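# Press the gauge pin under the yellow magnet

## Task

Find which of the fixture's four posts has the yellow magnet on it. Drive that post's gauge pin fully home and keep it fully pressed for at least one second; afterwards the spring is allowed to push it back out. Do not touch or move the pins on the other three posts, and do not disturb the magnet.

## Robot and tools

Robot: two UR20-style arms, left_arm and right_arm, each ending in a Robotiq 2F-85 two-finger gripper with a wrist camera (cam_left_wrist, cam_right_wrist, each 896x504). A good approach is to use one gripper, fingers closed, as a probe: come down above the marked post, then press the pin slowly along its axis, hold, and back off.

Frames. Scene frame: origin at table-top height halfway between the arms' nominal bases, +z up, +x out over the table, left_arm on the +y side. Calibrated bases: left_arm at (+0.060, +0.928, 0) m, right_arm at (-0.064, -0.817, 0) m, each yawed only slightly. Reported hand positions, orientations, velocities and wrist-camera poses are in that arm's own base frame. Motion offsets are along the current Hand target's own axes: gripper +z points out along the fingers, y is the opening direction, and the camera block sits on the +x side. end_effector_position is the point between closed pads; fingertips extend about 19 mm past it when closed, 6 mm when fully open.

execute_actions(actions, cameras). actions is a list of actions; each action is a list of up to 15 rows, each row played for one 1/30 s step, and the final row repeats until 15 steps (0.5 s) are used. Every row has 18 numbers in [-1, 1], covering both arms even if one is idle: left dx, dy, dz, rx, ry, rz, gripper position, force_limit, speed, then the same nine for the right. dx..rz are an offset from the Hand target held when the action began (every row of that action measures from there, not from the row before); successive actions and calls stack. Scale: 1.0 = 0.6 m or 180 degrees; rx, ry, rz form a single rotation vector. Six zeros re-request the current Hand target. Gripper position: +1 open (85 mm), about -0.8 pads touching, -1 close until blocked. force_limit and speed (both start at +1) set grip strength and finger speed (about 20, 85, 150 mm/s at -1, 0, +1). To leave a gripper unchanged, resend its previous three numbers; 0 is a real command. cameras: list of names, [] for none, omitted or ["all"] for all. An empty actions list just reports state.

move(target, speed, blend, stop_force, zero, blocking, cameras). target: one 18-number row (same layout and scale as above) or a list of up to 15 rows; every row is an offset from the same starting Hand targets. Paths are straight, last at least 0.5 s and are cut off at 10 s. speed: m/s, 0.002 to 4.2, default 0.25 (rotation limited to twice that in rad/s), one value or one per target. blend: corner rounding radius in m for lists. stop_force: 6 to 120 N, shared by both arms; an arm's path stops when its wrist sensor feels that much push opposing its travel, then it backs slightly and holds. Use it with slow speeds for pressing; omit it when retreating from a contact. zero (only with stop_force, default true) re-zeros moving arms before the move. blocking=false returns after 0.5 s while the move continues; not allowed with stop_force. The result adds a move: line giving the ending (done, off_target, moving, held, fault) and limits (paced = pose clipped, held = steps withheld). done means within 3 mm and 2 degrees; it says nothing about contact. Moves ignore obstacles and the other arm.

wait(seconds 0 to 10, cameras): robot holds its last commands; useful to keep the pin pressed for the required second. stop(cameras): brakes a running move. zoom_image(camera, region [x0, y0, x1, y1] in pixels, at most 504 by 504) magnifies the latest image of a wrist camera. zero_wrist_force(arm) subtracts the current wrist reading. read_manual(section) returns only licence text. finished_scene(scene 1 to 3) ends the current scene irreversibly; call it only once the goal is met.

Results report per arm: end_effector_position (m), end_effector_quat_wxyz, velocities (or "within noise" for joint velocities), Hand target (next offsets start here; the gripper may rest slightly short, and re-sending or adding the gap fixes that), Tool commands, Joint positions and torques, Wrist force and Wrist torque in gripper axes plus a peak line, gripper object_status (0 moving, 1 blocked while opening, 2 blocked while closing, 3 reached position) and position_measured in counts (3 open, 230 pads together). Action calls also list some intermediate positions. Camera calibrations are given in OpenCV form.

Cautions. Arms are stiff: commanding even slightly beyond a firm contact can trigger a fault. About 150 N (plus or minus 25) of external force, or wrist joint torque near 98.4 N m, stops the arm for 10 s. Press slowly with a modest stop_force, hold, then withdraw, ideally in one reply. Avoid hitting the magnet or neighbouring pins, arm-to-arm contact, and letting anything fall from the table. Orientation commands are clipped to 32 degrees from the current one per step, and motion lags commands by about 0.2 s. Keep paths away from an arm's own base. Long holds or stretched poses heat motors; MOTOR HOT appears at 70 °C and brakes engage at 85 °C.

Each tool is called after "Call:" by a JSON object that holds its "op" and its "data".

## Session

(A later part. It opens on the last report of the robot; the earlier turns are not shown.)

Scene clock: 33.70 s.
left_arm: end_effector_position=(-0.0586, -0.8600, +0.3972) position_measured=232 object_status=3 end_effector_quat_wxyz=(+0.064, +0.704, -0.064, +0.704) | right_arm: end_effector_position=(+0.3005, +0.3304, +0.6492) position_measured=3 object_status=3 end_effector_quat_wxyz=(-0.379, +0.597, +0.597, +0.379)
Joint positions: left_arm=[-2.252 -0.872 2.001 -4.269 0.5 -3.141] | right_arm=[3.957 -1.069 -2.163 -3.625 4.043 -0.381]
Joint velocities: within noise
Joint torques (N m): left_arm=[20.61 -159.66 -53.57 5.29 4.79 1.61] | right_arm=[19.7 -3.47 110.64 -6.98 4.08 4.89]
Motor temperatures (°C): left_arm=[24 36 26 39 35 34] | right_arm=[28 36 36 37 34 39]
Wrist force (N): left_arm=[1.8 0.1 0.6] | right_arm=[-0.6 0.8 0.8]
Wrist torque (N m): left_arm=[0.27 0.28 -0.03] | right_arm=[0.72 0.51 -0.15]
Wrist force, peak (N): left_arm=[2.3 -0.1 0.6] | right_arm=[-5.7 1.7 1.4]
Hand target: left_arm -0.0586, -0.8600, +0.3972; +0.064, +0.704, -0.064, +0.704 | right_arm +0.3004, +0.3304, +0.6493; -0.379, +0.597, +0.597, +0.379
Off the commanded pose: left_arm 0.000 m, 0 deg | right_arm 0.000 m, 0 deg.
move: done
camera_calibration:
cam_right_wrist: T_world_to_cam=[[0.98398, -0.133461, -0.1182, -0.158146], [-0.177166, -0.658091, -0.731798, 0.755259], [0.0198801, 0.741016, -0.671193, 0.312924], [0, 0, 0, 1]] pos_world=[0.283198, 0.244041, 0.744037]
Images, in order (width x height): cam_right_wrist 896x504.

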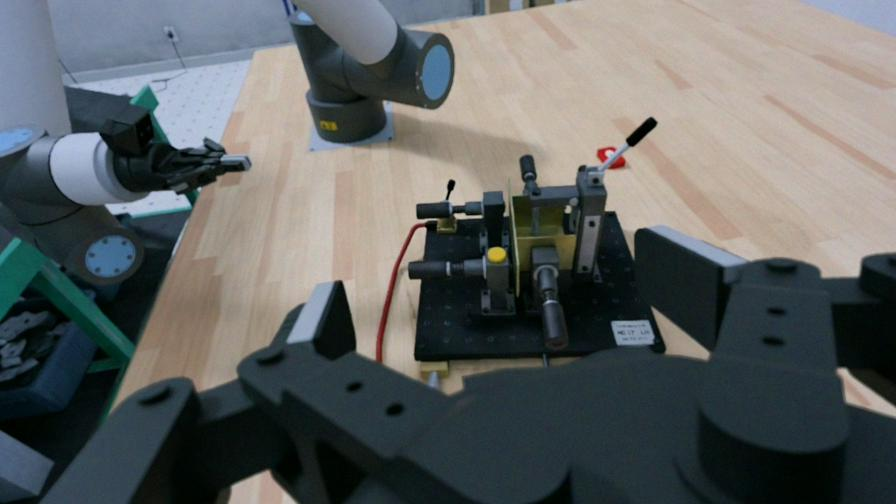

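Call:
{"op": "move", "data": {"target": [-0.375,0,0.222,0,0,0,-1,-1,0,0,0,0,0,0,0,1,-1,0], "speed": 0.2}}

Call:
{"op": "zoom_image", "data": {"camera": "cam_right_wrist", "region": [330, 210, 530, 330]}}

Call:
{"op": "zoom_image", "data": {"camera": "cam_left_wrist", "region": [400, 150, 700, 400]}}

Scene clock: 36.13 s.
left_arm: end_effector_position=(+0.0475, -0.8784, +0.2167) position_measured=232 object_status=3 end_effector_quat_wxyz=(+0.063, +0.704, -0.064, +0.705) | right_arm: end_effector_position=(+0.3005, +0.3304, +0.6493) position_measured=3 object_status=3 end_effector_quat_wxyz=(-0.379, +0.597, +0.597, +0.379)
Joint positions: left_arm=[-2.139 -0.664 2.009 -4.483 0.388 -3.143] | right_arm=[3.957 -1.069 -2.163 -3.625 4.043 -0.381]
Joint velocities: within noise
Joint torques (N m): left_arm=[0.78 -195.32 -19.79 1.11 -0.09 -0.84] | right_arm=[17.92 -2.64 94.1 -3.85 3.61 4.59]
Motor temperatures (°C): left_arm=[24 36 26 39 35 34] | right_arm=[28 36 36 37 34 39]
Wrist force (N): left_arm=[0.9 2.4 1.1] | right_arm=[-0.7 0.8 1.0]
Wrist torque (N m): left_arm=[0.72 0.40 -0.02] | right_arm=[0.72 0.53 -0.15]
Wrist force, peak (N): left_arm=[-13.3 -0.1 8.2] | right_arm=[-0.7 1.0 1.3]
Hand target: left_arm +0.0475, -0.8784, +0.2167; +0.063, +0.704, -0.064, +0.705 (not the last commanded pose) | right_arm +0.3004, +0.3304, +0.6493; -0.379, +0.597, +0.597, +0.379
Tool commands: left_gripper/position=-1.0 left_gripper/force_limit=-1.0 left_gripper/speed=+0.003922 right_gripper/position=+1.0 right_gripper/force_limit=-1.0 right_gripper/speed=+0.0
Off the commanded pose: left_arm 0.051 m, 0 deg | right_arm 0.000 m, 0 deg.
FORCE FAULT: contact force on the left arm reached its limit, and that arm stopped. The contact can be on any part of that arm, not only on its tool. That arm's remaining commands of this call were not run. That arm is still stopped at the end of this call. That arm stays stopped for about 10 more seconds. Until then a move that you send moves the other arm only, and its call returns only when the move has ended. Once the stop has ended, the next robot result says so. If the stop ends while you think or write, that arm runs what you send next, counted from a new Hand target: where the arm stands when the stop ends. While its stop runs, that arm takes no new command, but its gripper still runs the gripper command that each later call begins with. Until it ends, the stop uses up actions while you think or wait. An arm that is not stopped still takes commands.
move: fault (left_arm)
camera_calibration:
cam_left_wrist: T_world_to_cam=[[-0.180868, -0.974724, -0.131151, -0.802344], [-0.287143, 0.179875, -0.940847, 0.398764], [0.940657, -0.13251, -0.312419, 0.0326968], [0, 0, 0, 1]] pos_world=[-0.061372, -0.849459, 0.280163]
cam_right_wrist: T_world_to_cam=[[0.983978, -0.13355, -0.118114, -0.158176], [-0.177164, -0.658181, -0.731717, 0.755293], [0.0199802, 0.740919, -0.671297, 0.313064], [0, 0, 0, 1]] pos_world=[0.283198, 0.24404, 0.744137]

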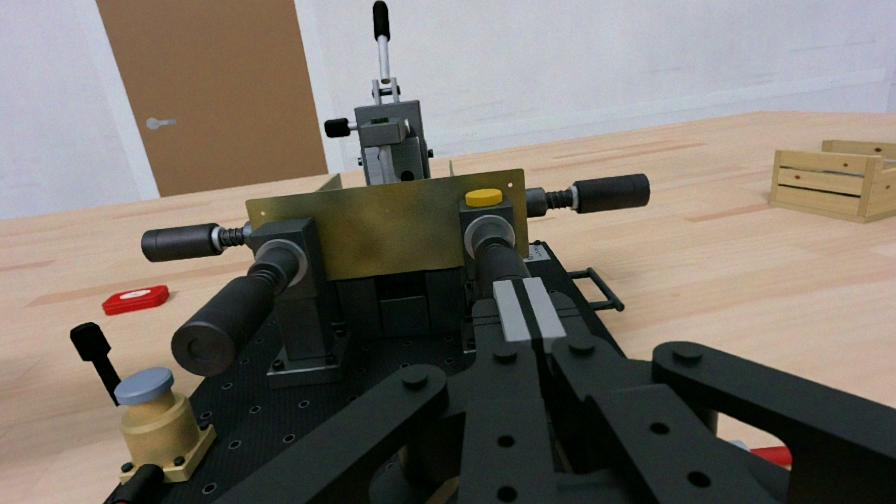

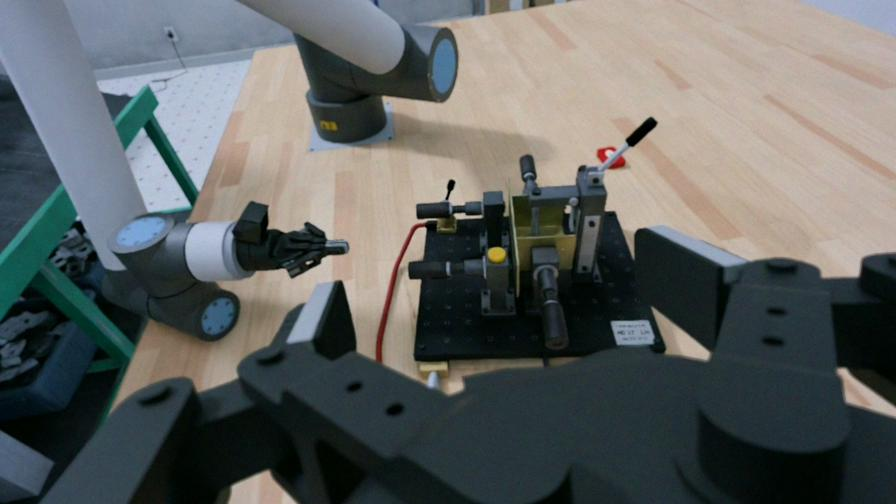

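Scaled by 2.520 from the camera's 896x504 image, which has a finer 1280x720 frame.

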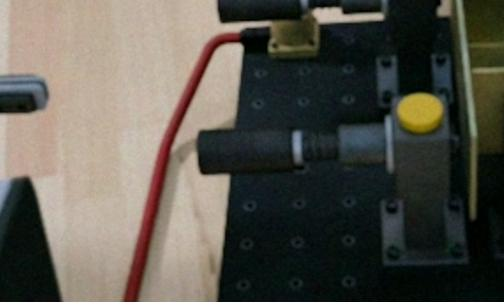

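Scaled by 1.680 from the camera's 896x504 image, which has a finer 1280x720 frame.

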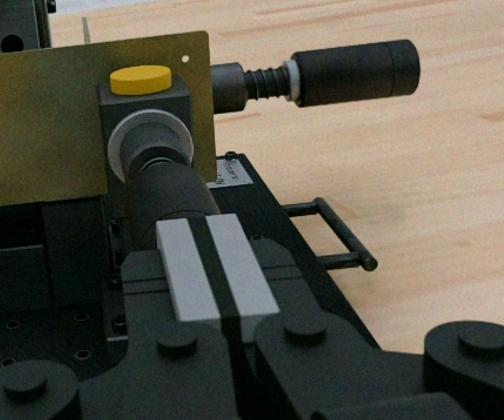

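Call:
{"op": "wait", "data": {"seconds": 10, "cameras": []}}

Scene clock: 47.03 s.
left_arm: end_effector_position=(+0.0475, -0.8784, +0.2167) position_measured=232 object_status=3 end_effector_quat_wxyz=(+0.063, +0.704, -0.064, +0.705) | right_arm: end_effector_position=(+0.3004, +0.3304, +0.6493) position_measured=3 object_status=3 end_effector_quat_wxyz=(-0.379, +0.597, +0.597, +0.379)
Joint positions: left_arm=[-2.139 -0.664 2.009 -4.483 0.388 -3.143] | right_arm=[3.957 -1.069 -2.163 -3.625 4.043 -0.381]
Joint velocities: within noise
Joint torques (N m): left_arm=[5.73 -192.02 -21.92 0.43 0.01 -1.39] | right_arm=[12.91 -15.8 92.91 1.46 2.27 3.58]
Motor temperatures (°C): left_arm=[24 36 26 39 35 34] | right_arm=[28 36 36 37 34 39]
Wrist force (N): left_arm=[0.8 2.4 0.9] | right_arm=[-0.7 1.0 1.1]
Wrist torque (N m): left_arm=[0.71 0.42 -0.02] | right_arm=[0.76 0.53 -0.15]
Wrist force, peak (N): left_arm=[0.7 2.8 1.1] | right_arm=[-0.8 1.1 1.0]
Hand target: left_arm +0.0475, -0.8784, +0.2167; +0.063, +0.704, -0.064, +0.705 (not the last commanded pose) | right_arm +0.3004, +0.3304, +0.6493; -0.379, +0.597, +0.597, +0.379
Tool commands: left_gripper/position=-1.0 left_gripper/force_limit=-1.0 left_gripper/speed=+0.003922 right_gripper/position=+1.0 right_gripper/force_limit=-1.0 right_gripper/speed=+0.0
Off the commanded pose: left_arm 0.051 m, 0 deg | right_arm 0.000 m, 0 deg.
FORCE FAULT, CONTINUED: the left arm's stop, for the force fault that an earlier result reported, is over. The rest of the stop counts as 19 of the actions that you can send in this scene. During its stop the left arm's controller moved it back a little. That arm's target is now where it stood when the stop ended, not its last command. That arm accepts commands again.
wait: 10.00 s; at rest from the start
No camera images: "cameras" was empty.

Call:
{"op": "move", "data": {"target": [[0.333,0,0,0,0,0,-1,-1,0,0,0,0,0,0,0,1,-1,0],[0.167,0.003,0.091,0,-0.5,0,-1,-1,0,0,0,0,0,0,0,1,-1,0]], "blend": [0.05,0], "speed": 0.3}}

Call:
{"op": "zoom_image", "data": {"camera": "cam_right_wrist", "region": [250, 130, 600, 350]}}

Scene clock: 52.97 s.
left_arm: end_effector_position=(+0.1006, -0.8901, +0.3170) position_measured=232 object_status=3 end_effector_quat_wxyz=(-0.001, +0.996, -0.090, +0.001) | right_arm: end_effector_position=(+0.3004, +0.3304, +0.6493) position_measured=3 object_status=3 end_effector_quat_wxyz=(-0.379, +0.597, +0.597, +0.379)
Joint positions: left_arm=[-1.685 -1.097 1.597 -5.211 1.569 -1.505] | right_arm=[3.957 -1.069 -2.163 -3.625 4.043 -0.381]
Joint velocities: within noise
Joint torques (N m): left_arm=[21.71 -149.34 -101.12 13.61 4.04 2.93] | right_arm=[12.2 -20.2 99.79 1.74 0.24 3.23]
Motor temperatures (°C): left_arm=[24 36 26 39 35 34] | right_arm=[28 36 36 37 34 39]
Wrist force (N): left_arm=[-0.9 1.6 -0.1] | right_arm=[-0.3 0.8 0.7]
Wrist torque (N m): left_arm=[0.23 0.02 0.02] | right_arm=[0.72 0.46 -0.15]
Wrist force, peak (N): left_arm=[-3.4 2.3 1.0] | right_arm=[-0.7 1.1 1.1]
Hand target: left_arm +0.1007, -0.8901, +0.3170; -0.001, +0.996, -0.090, +0.001 | right_arm +0.3004, +0.3304, +0.6493; -0.379, +0.597, +0.597, +0.379
Off the commanded pose: left_arm 0.000 m, 0 deg | right_arm 0.000 m, 0 deg.
move: done
camera_calibration:
cam_left_wrist: T_world_to_cam=[[-0.304058, -0.952652, 0.00133401, -0.801003], [-0.904076, 0.288995, 0.314845, 0.271587], [-0.300324, 0.0945254, -0.949142, 0.541337], [0, 0, 0, 1]] pos_world=[0.16456, -0.892735, 0.429367]
cam_right_wrist: T_world_to_cam=[[0.98398, -0.133478, -0.118181, -0.158144], [-0.177167, -0.658194, -0.731705, 0.755288], [0.0198803, 0.740921, -0.671298, 0.313093], [0, 0, 0, 1]] pos_world=[0.283198, 0.24404, 0.744137]

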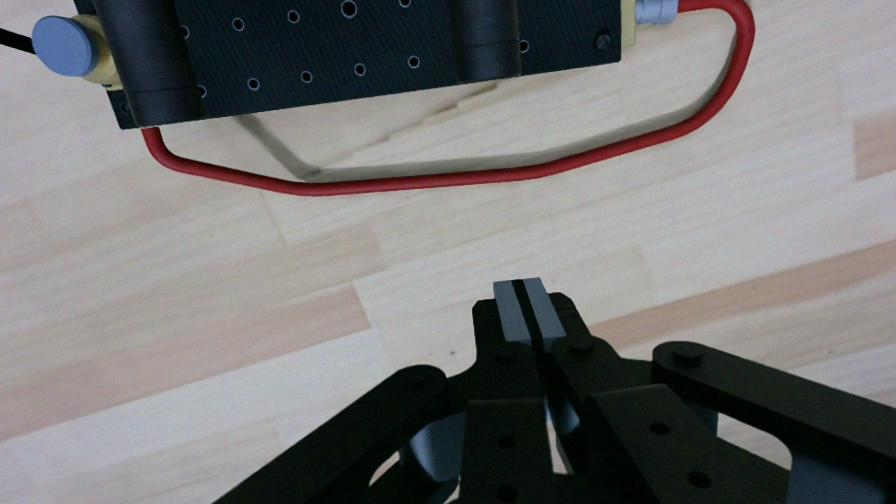

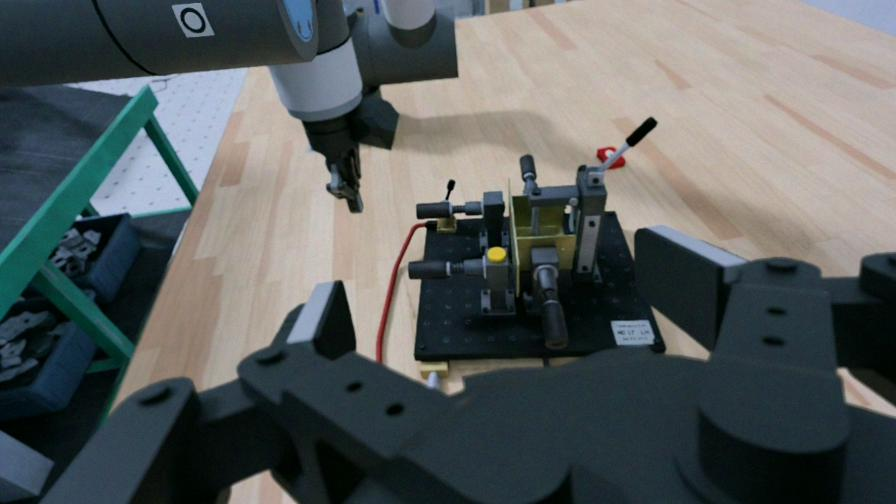

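Scaled by 1.440 from the camera's 896x504 image, which has a finer 1280x720 frame.

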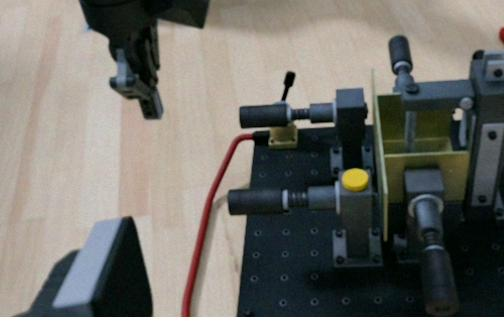

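Call:
{"op": "move", "data": {"target": [0,0,0.253,0,0,0,-1,-1,0,0,0,0,0,0,0,1,-1,0], "speed": 0.15}}

Call:
{"op": "zoom_image", "data": {"camera": "cam_right_wrist", "region": [330, 180, 530, 330]}}

Call:
{"op": "zoom_image", "data": {"camera": "cam_left_wrist", "region": [350, 0, 700, 350]}}

Scene clock: 54.97 s.
left_arm: end_effector_position=(+0.1010, -0.8898, +0.1654) position_measured=232 object_status=3 end_effector_quat_wxyz=(-0.001, +0.996, -0.090, +0.001) | right_arm: end_effector_position=(+0.3004, +0.3304, +0.6493) position_measured=3 object_status=3 end_effector_quat_wxyz=(-0.379, +0.597, +0.597, +0.379)
Joint positions: left_arm=[-1.685 -0.999 1.68 -5.392 1.569 -1.505] | right_arm=[3.957 -1.069 -2.163 -3.625 4.043 -0.381]
Joint velocities: within noise
Joint torques (N m): left_arm=[16.87 -158.19 -43.49 6.55 3.84 2.24] | right_arm=[8.34 -22.14 100.28 1.29 -0.64 4.01]
Motor temperatures (°C): left_arm=[24 36 26 39 35 34] | right_arm=[28 36 36 37 34 39]
Wrist force (N): left_arm=[-1.1 1.4 -0.1] | right_arm=[-0.7 0.8 0.8]
Wrist torque (N m): left_arm=[0.18 0.12 0.04] | right_arm=[0.73 0.53 -0.15]
Wrist force, peak (N): left_arm=[-1.0 1.5 -2.8] | right_arm=[-0.8 1.3 1.2]
Hand target: left_arm +0.1010, -0.8898, +0.1652; -0.001, +0.996, -0.090, +0.001 | right_arm +0.3004, +0.3304, +0.6493; -0.379, +0.597, +0.597, +0.379
Off the commanded pose: left_arm 0.000 m, 0 deg | right_arm 0.000 m, 0 deg.
move: done
camera_calibration:
cam_left_wrist: T_world_to_cam=[[-0.304019, -0.952665, 0.00125096, -0.800293], [-0.904061, 0.288921, 0.314958, 0.319496], [-0.300411, 0.0946223, -0.949105, 0.397525], [0, 0, 0, 1]] pos_world=[0.164961, -0.892335, 0.277666]
cam_right_wrist: T_world_to_cam=[[0.98398, -0.133478, -0.118181, -0.158144], [-0.177167, -0.658194, -0.731705, 0.755288], [0.0198803, 0.740921, -0.671298, 0.313093], [0, 0, 0, 1]] pos_world=[0.283198, 0.24404, 0.744137]

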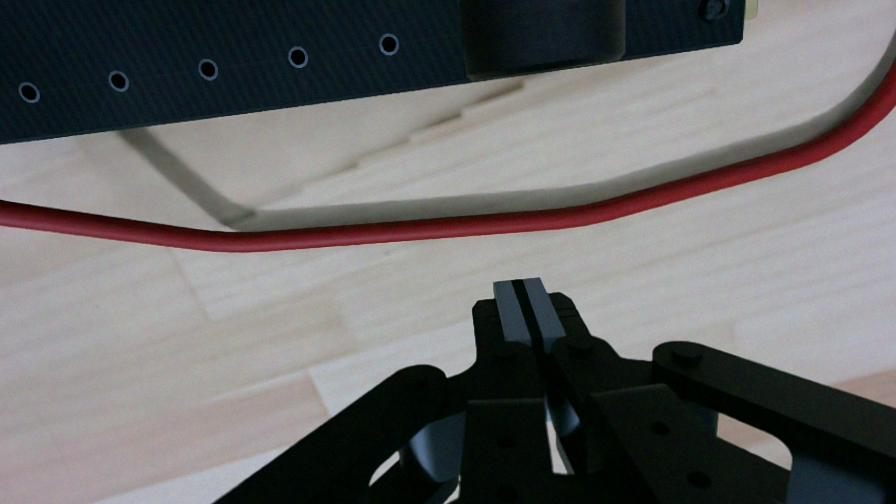

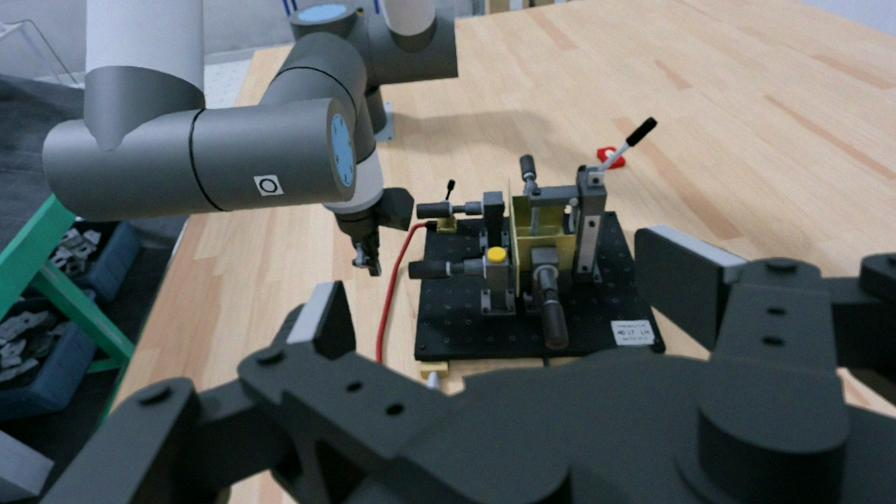

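Scaled by 2.520 from the camera's 896x504 image, which has a finer 1280x720 frame.

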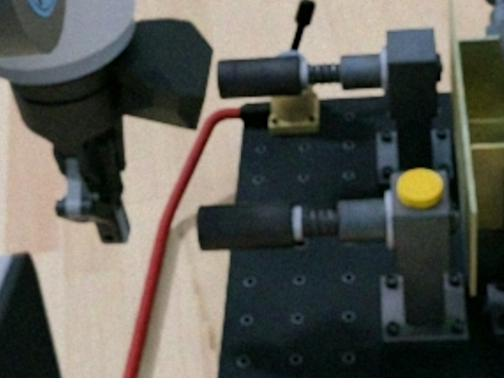

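Scaled by 1.440 from the camera's 896x504 image, which has a finer 1280x720 frame.

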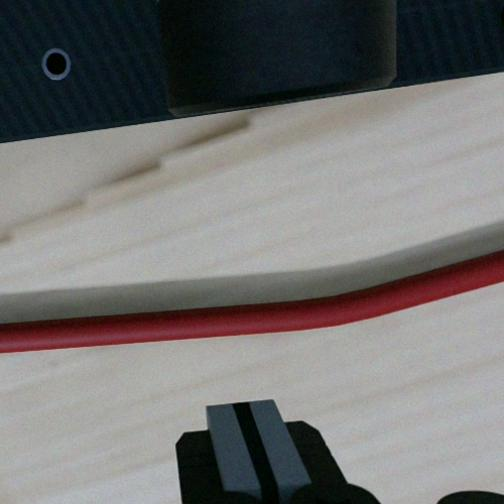

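Call:
{"op": "move", "data": {"target": [[0,0.0083,0.0133,0,0,0,-1,-1,0,0,0,0,0,0,0,1,-1,0],[0.1,0.0083,0.0133,0,0,0,-1,-1,0,0,0,0,0,0,0,1,-1,0]], "speed": 0.02, "stop_force": 8}}

Call:
{"op": "zoom_image", "data": {"camera": "cam_right_wrist", "region": [380, 210, 530, 320]}}

Call:
{"op": "zoom_image", "data": {"camera": "cam_left_wrist", "region": [350, 0, 700, 350]}}

Scene clock: 60.07 s.
left_arm: end_effector_position=(+0.1524, -0.9042, +0.1573) position_measured=232 object_status=3 end_effector_quat_wxyz=(-0.001, +0.996, -0.090, +0.001) | right_arm: end_effector_position=(+0.3004, +0.3304, +0.6493) position_measured=3 object_status=3 end_effector_quat_wxyz=(-0.379, +0.597, +0.597, +0.379)
Joint positions: left_arm=[-1.625 -0.973 1.647 -5.385 1.569 -1.446] | right_arm=[3.957 -1.069 -2.163 -3.625 4.043 -0.381]
Joint velocities: within noise
Joint torques (N m): left_arm=[-17.74 -215.07 -46.27 8.17 -5.06 -3.36] | right_arm=[9.36 -19.67 106.66 1.54 -1.14 3.43]
Motor temperatures (°C): left_arm=[24 36 26 39 35 34] | right_arm=[28 36 36 37 34 39]
Wrist force (N): left_arm=[-3.2 1.8 -0.2] | right_arm=[-0.6 0.9 0.9]
Wrist torque (N m): left_arm=[0.23 0.17 0.03] | right_arm=[0.74 0.52 -0.15]
Wrist force, peak (N): left_arm=[-8.5 0.7 -0.7] | right_arm=[-0.9 1.2 1.1]
Hand target: left_arm +0.1524, -0.9042, +0.1573; -0.001, +0.996, -0.090, +0.001 (not the last commanded pose) | right_arm +0.3004, +0.3304, +0.6493; -0.379, +0.597, +0.597, +0.379
Off the commanded pose: left_arm 0.007 m, 0 deg | right_arm 0.000 m, 0 deg.
move: contact (left_arm); path passed 1 of 2 targets
camera_calibration:
cam_left_wrist: T_world_to_cam=[[-0.303993, -0.952673, 0.00124157, -0.798355], [-0.904069, 0.288894, 0.314958, 0.372744], [-0.300411, 0.0946226, -0.949105, 0.406672], [0, 0, 0, 1]] pos_world=[0.216461, -0.906735, 0.269566]
cam_right_wrist: T_world_to_cam=[[0.98398, -0.133478, -0.118181, -0.158144], [-0.177167, -0.658194, -0.731705, 0.755288], [0.0198803, 0.740921, -0.671298, 0.313093], [0, 0, 0, 1]] pos_world=[0.283198, 0.24404, 0.744137]

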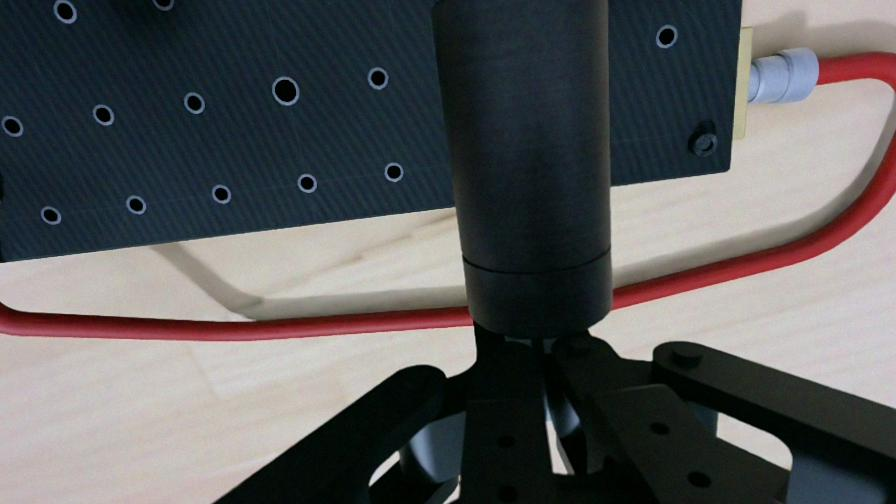

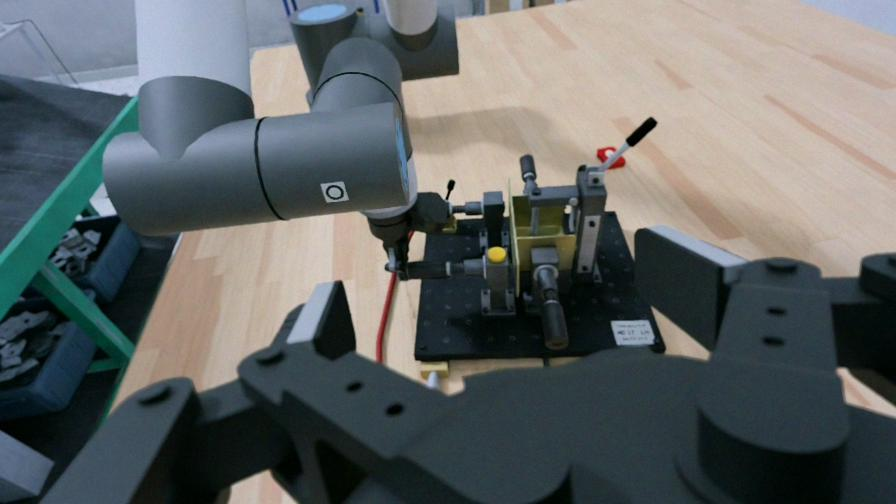

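Scaled by 3.360 from the camera's 896x504 image, which has a finer 1280x720 frame.

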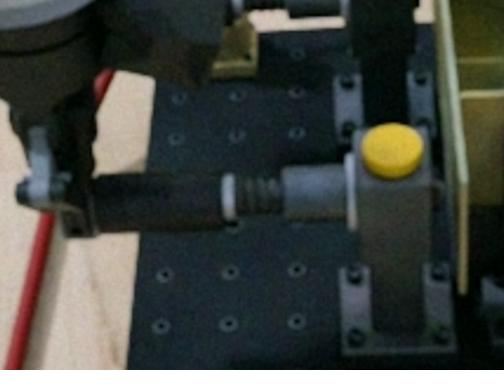

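Scaled by 1.440 from the camera's 896x504 image, which has a finer 1280x720 frame.

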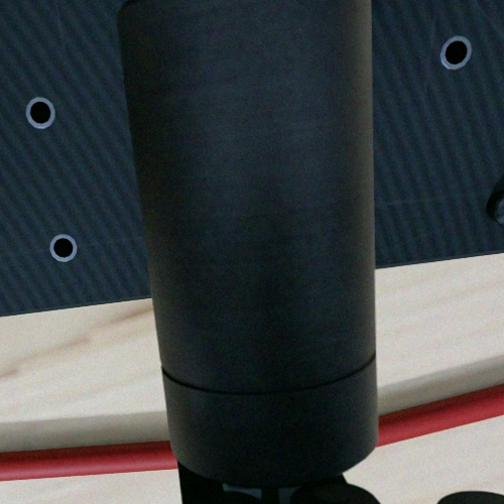

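Call:
{"op": "move", "data": {"target": [0.07,0,0,0,0,0,-1,-1,0,0,0,0,0,0,0,1,-1,0], "speed": 0.02, "stop_force": 50}}

Call:
{"op": "zoom_image", "data": {"camera": "cam_right_wrist", "region": [380, 210, 530, 320]}}

Scene clock: 62.60 s.
left_arm: end_effector_position=(+0.1725, -0.9078, +0.1573) position_measured=232 object_status=3 end_effector_quat_wxyz=(-0.001, +0.996, -0.090, +0.001) | right_arm: end_effector_position=(+0.3004, +0.3304, +0.6493) position_measured=3 object_status=3 end_effector_quat_wxyz=(-0.379, +0.597, +0.597, +0.379)
Joint positions: left_arm=[-1.603 -0.966 1.635 -5.379 1.569 -1.423] | right_arm=[3.957 -1.069 -2.163 -3.625 4.043 -0.381]
Joint velocities: within noise
Joint torques (N m): left_arm=[17.33 -209.16 -52.72 3.53 -16.55 -4.11] | right_arm=[9.51 -24.9 103.54 1.45 -1.11 2.78]
Motor temperatures (°C): left_arm=[24 36 26 39 35 34] | right_arm=[28 36 36 37 34 39]
Wrist force (N): left_arm=[-53.8 -3.2 -10.0] | right_arm=[-0.5 1.0 0.9]
Wrist torque (N m): left_arm=[0.18 1.58 -0.08] | right_arm=[0.75 0.50 -0.15]
Wrist force, peak (N): left_arm=[-113.8 -8.2 -7.7] | right_arm=[-1.0 1.1 0.8]
Hand target: left_arm +0.1725, -0.9078, +0.1573; -0.001, +0.996, -0.090, +0.001 (not the last commanded pose) | right_arm +0.3004, +0.3304, +0.6493; -0.379, +0.597, +0.597, +0.379
Off the commanded pose: left_arm 0.022 m, 0 deg | right_arm 0.000 m, 0 deg.
move: contact (left_arm)
camera_calibration:
cam_left_wrist: T_world_to_cam=[[-0.303993, -0.952673, 0.00124157, -0.7958], [-0.904069, 0.288894, 0.314958, 0.391863], [-0.300411, 0.0946226, -0.949105, 0.413125], [0, 0, 0, 1]] pos_world=[0.236461, -0.910435, 0.269666]
cam_right_wrist: T_world_to_cam=[[0.98398, -0.133478, -0.118181, -0.158144], [-0.177167, -0.658194, -0.731705, 0.755288], [0.0198803, 0.740921, -0.671298, 0.313093], [0, 0, 0, 1]] pos_world=[0.283198, 0.24404, 0.744137]

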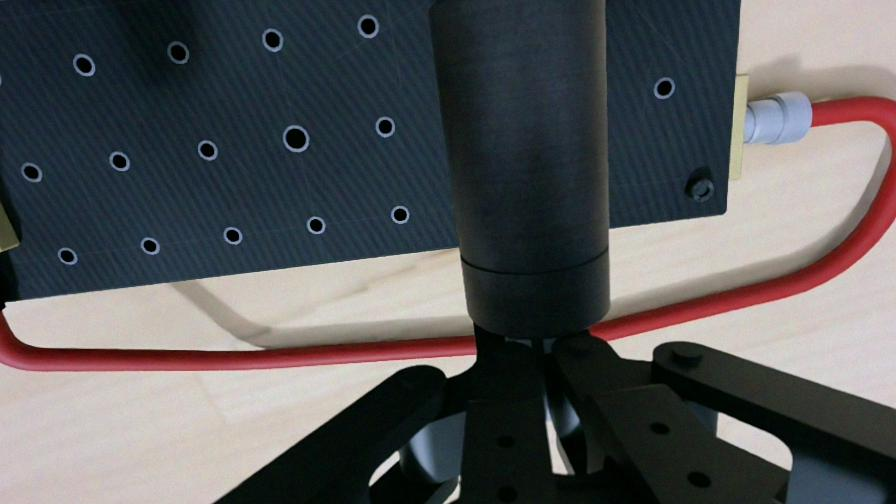

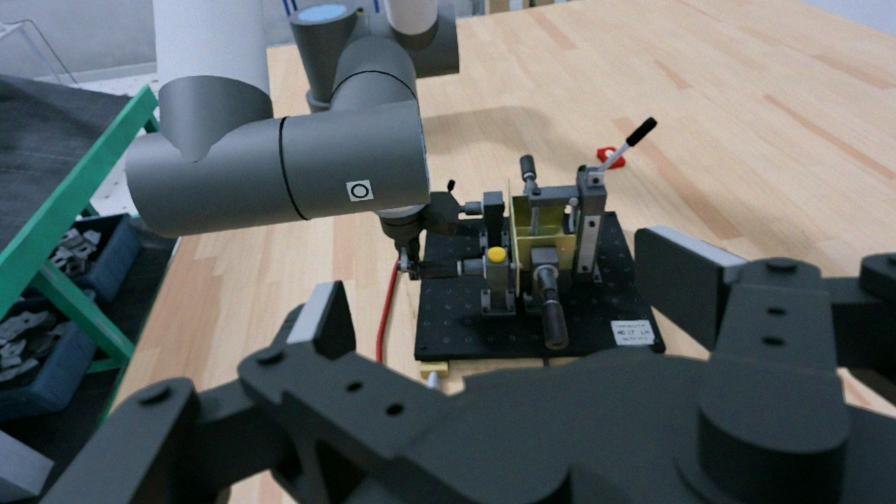

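Scaled by 3.360 from the camera's 896x504 image, which has a finer 1280x720 frame.

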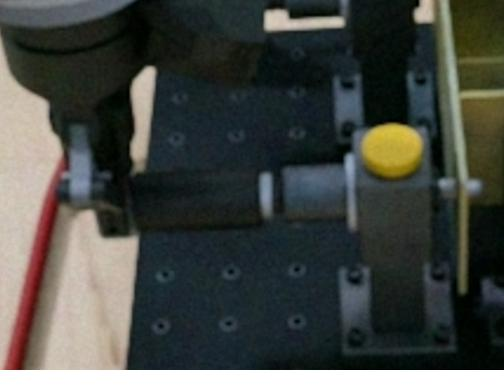

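Call:
{"op": "wait", "data": {"seconds": 1.5, "cameras": []}}

Call:
{"op": "move", "data": {"target": [-0.15,0,0,0,0,0,-1,-1,0,0,0,0,0,0,0,1,-1,0], "speed": 0.1, "cameras": ["cam_right_wrist"]}}

Call:
{"op": "finished_scene", "data": {"scene": 1}}

Scene clock: 64.33 s.
left_arm: end_effector_position=(+0.1725, -0.9078, +0.1573) position_measured=232 object_status=3 end_effector_quat_wxyz=(-0.001, +0.996, -0.090, +0.001) | right_arm: end_effector_position=(+0.3004, +0.3304, +0.6493) position_measured=3 object_status=3 end_effector_quat_wxyz=(-0.379, +0.597, +0.597, +0.379)
Joint positions: left_arm=[-1.603 -0.966 1.635 -5.379 1.569 -1.423] | right_arm=[3.957 -1.069 -2.163 -3.625 4.043 -0.381]
Joint velocities: within noise
Joint torques (N m): left_arm=[22 -206.58 -56.34 8.56 -10.66 -4.26] | right_arm=[6.85 -26.43 102.41 1.7 -2.03 3.04]
Motor temperatures (°C): left_arm=[24 35 26 39 35 34] | right_arm=[28 36 36 37 34 39]
Wrist force (N): left_arm=[-50.7 0.1 -9.0] | right_arm=[-0.5 1.0 0.9]
Wrist torque (N m): left_arm=[0.19 1.41 -0.03] | right_arm=[0.76 0.50 -0.15]
Wrist force, peak (N): left_arm=[-53.5 -3.1 -10.3] | right_arm=[-0.8 1.2 1.1]
Hand target: left_arm +0.1725, -0.9078, +0.1573; -0.001, +0.996, -0.090, +0.001 (not the last commanded pose) | right_arm +0.3004, +0.3304, +0.6493; -0.379, +0.597, +0.597, +0.379
Tool commands: left_gripper/position=-1.0 left_gripper/force_limit=-1.0 left_gripper/speed=+0.0 right_gripper/position=+1.0 right_gripper/force_limit=-1.0 right_gripper/speed=+0.0
Off the commanded pose: left_arm 0.022 m, 0 deg | right_arm 0.000 m, 0 deg.
wait: 1.50 s; at rest from the start
No camera images: "cameras" was empty.

Scene clock: 65.70 s.
left_arm: end_effector_position=(+0.0841, -0.8917, +0.1572) position_measured=232 object_status=3 end_effector_quat_wxyz=(-0.001, +0.996, -0.090, +0.001) | right_arm: end_effector_position=(+0.3004, +0.3304, +0.6493) position_measured=3 object_status=3 end_effector_quat_wxyz=(-0.379, +0.597, +0.597, +0.379)
Joint positions: left_arm=[-1.704 -0.992 1.683 -5.401 1.569 -1.524] | right_arm=[3.957 -1.069 -2.163 -3.625 4.043 -0.381]
Joint velocities: within noise
Joint torques (N m): left_arm=[-23.81 -210.11 -41.11 6.64 -1.22 -3.67] | right_arm=[5.77 -29.31 103.79 0.86 -2.17 2.72]
Motor temperatures (°C): left_arm=[24 35 26 39 35 34] | right_arm=[28 36 36 37 34 39]
Wrist force (N): left_arm=[-3.0 6.6 -1.6] | right_arm=[-0.6 1.0 0.6]
Wrist torque (N m): left_arm=[1.14 0.47 0.04] | right_arm=[0.76 0.50 -0.15]
Wrist force, peak (N): left_arm=[-50.1 0.1 -8.7] | right_arm=[-0.6 1.2 1.2]
Hand target: left_arm +0.0840, -0.8917, +0.1572; -0.001, +0.996, -0.090, +0.001 | right_arm +0.3004, +0.3304, +0.6493; -0.379, +0.597, +0.597, +0.379
Off the commanded pose: left_arm 0.000 m, 0 deg | right_arm 0.000 m, 0 deg.
move: done
camera_calibration:
cam_right_wrist: T_world_to_cam=[[0.98398, -0.133478, -0.118181, -0.158144], [-0.177167, -0.658194, -0.731705, 0.755288], [0.0198803, 0.740921, -0.671298, 0.313093], [0, 0, 0, 1]] pos_world=[0.283198, 0.24404, 0.744137]
Images, in order (width x height): cam_right_wrist 896x504.

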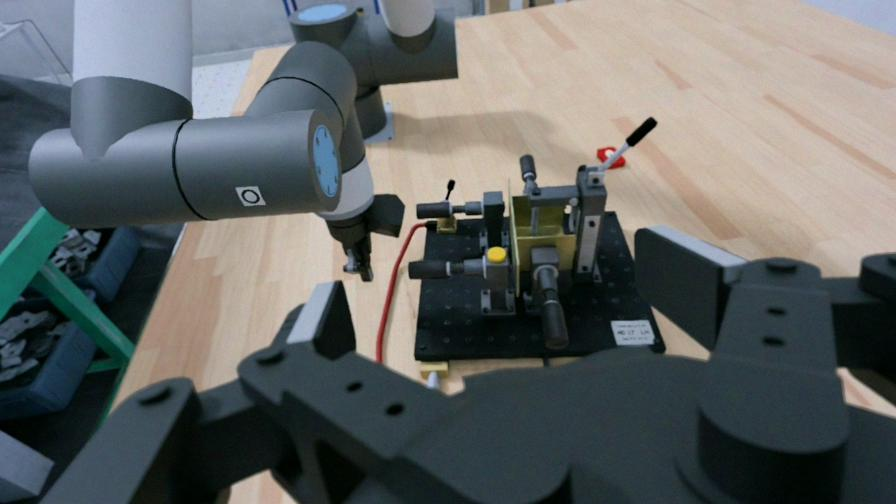

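The scene is finished: the task was done.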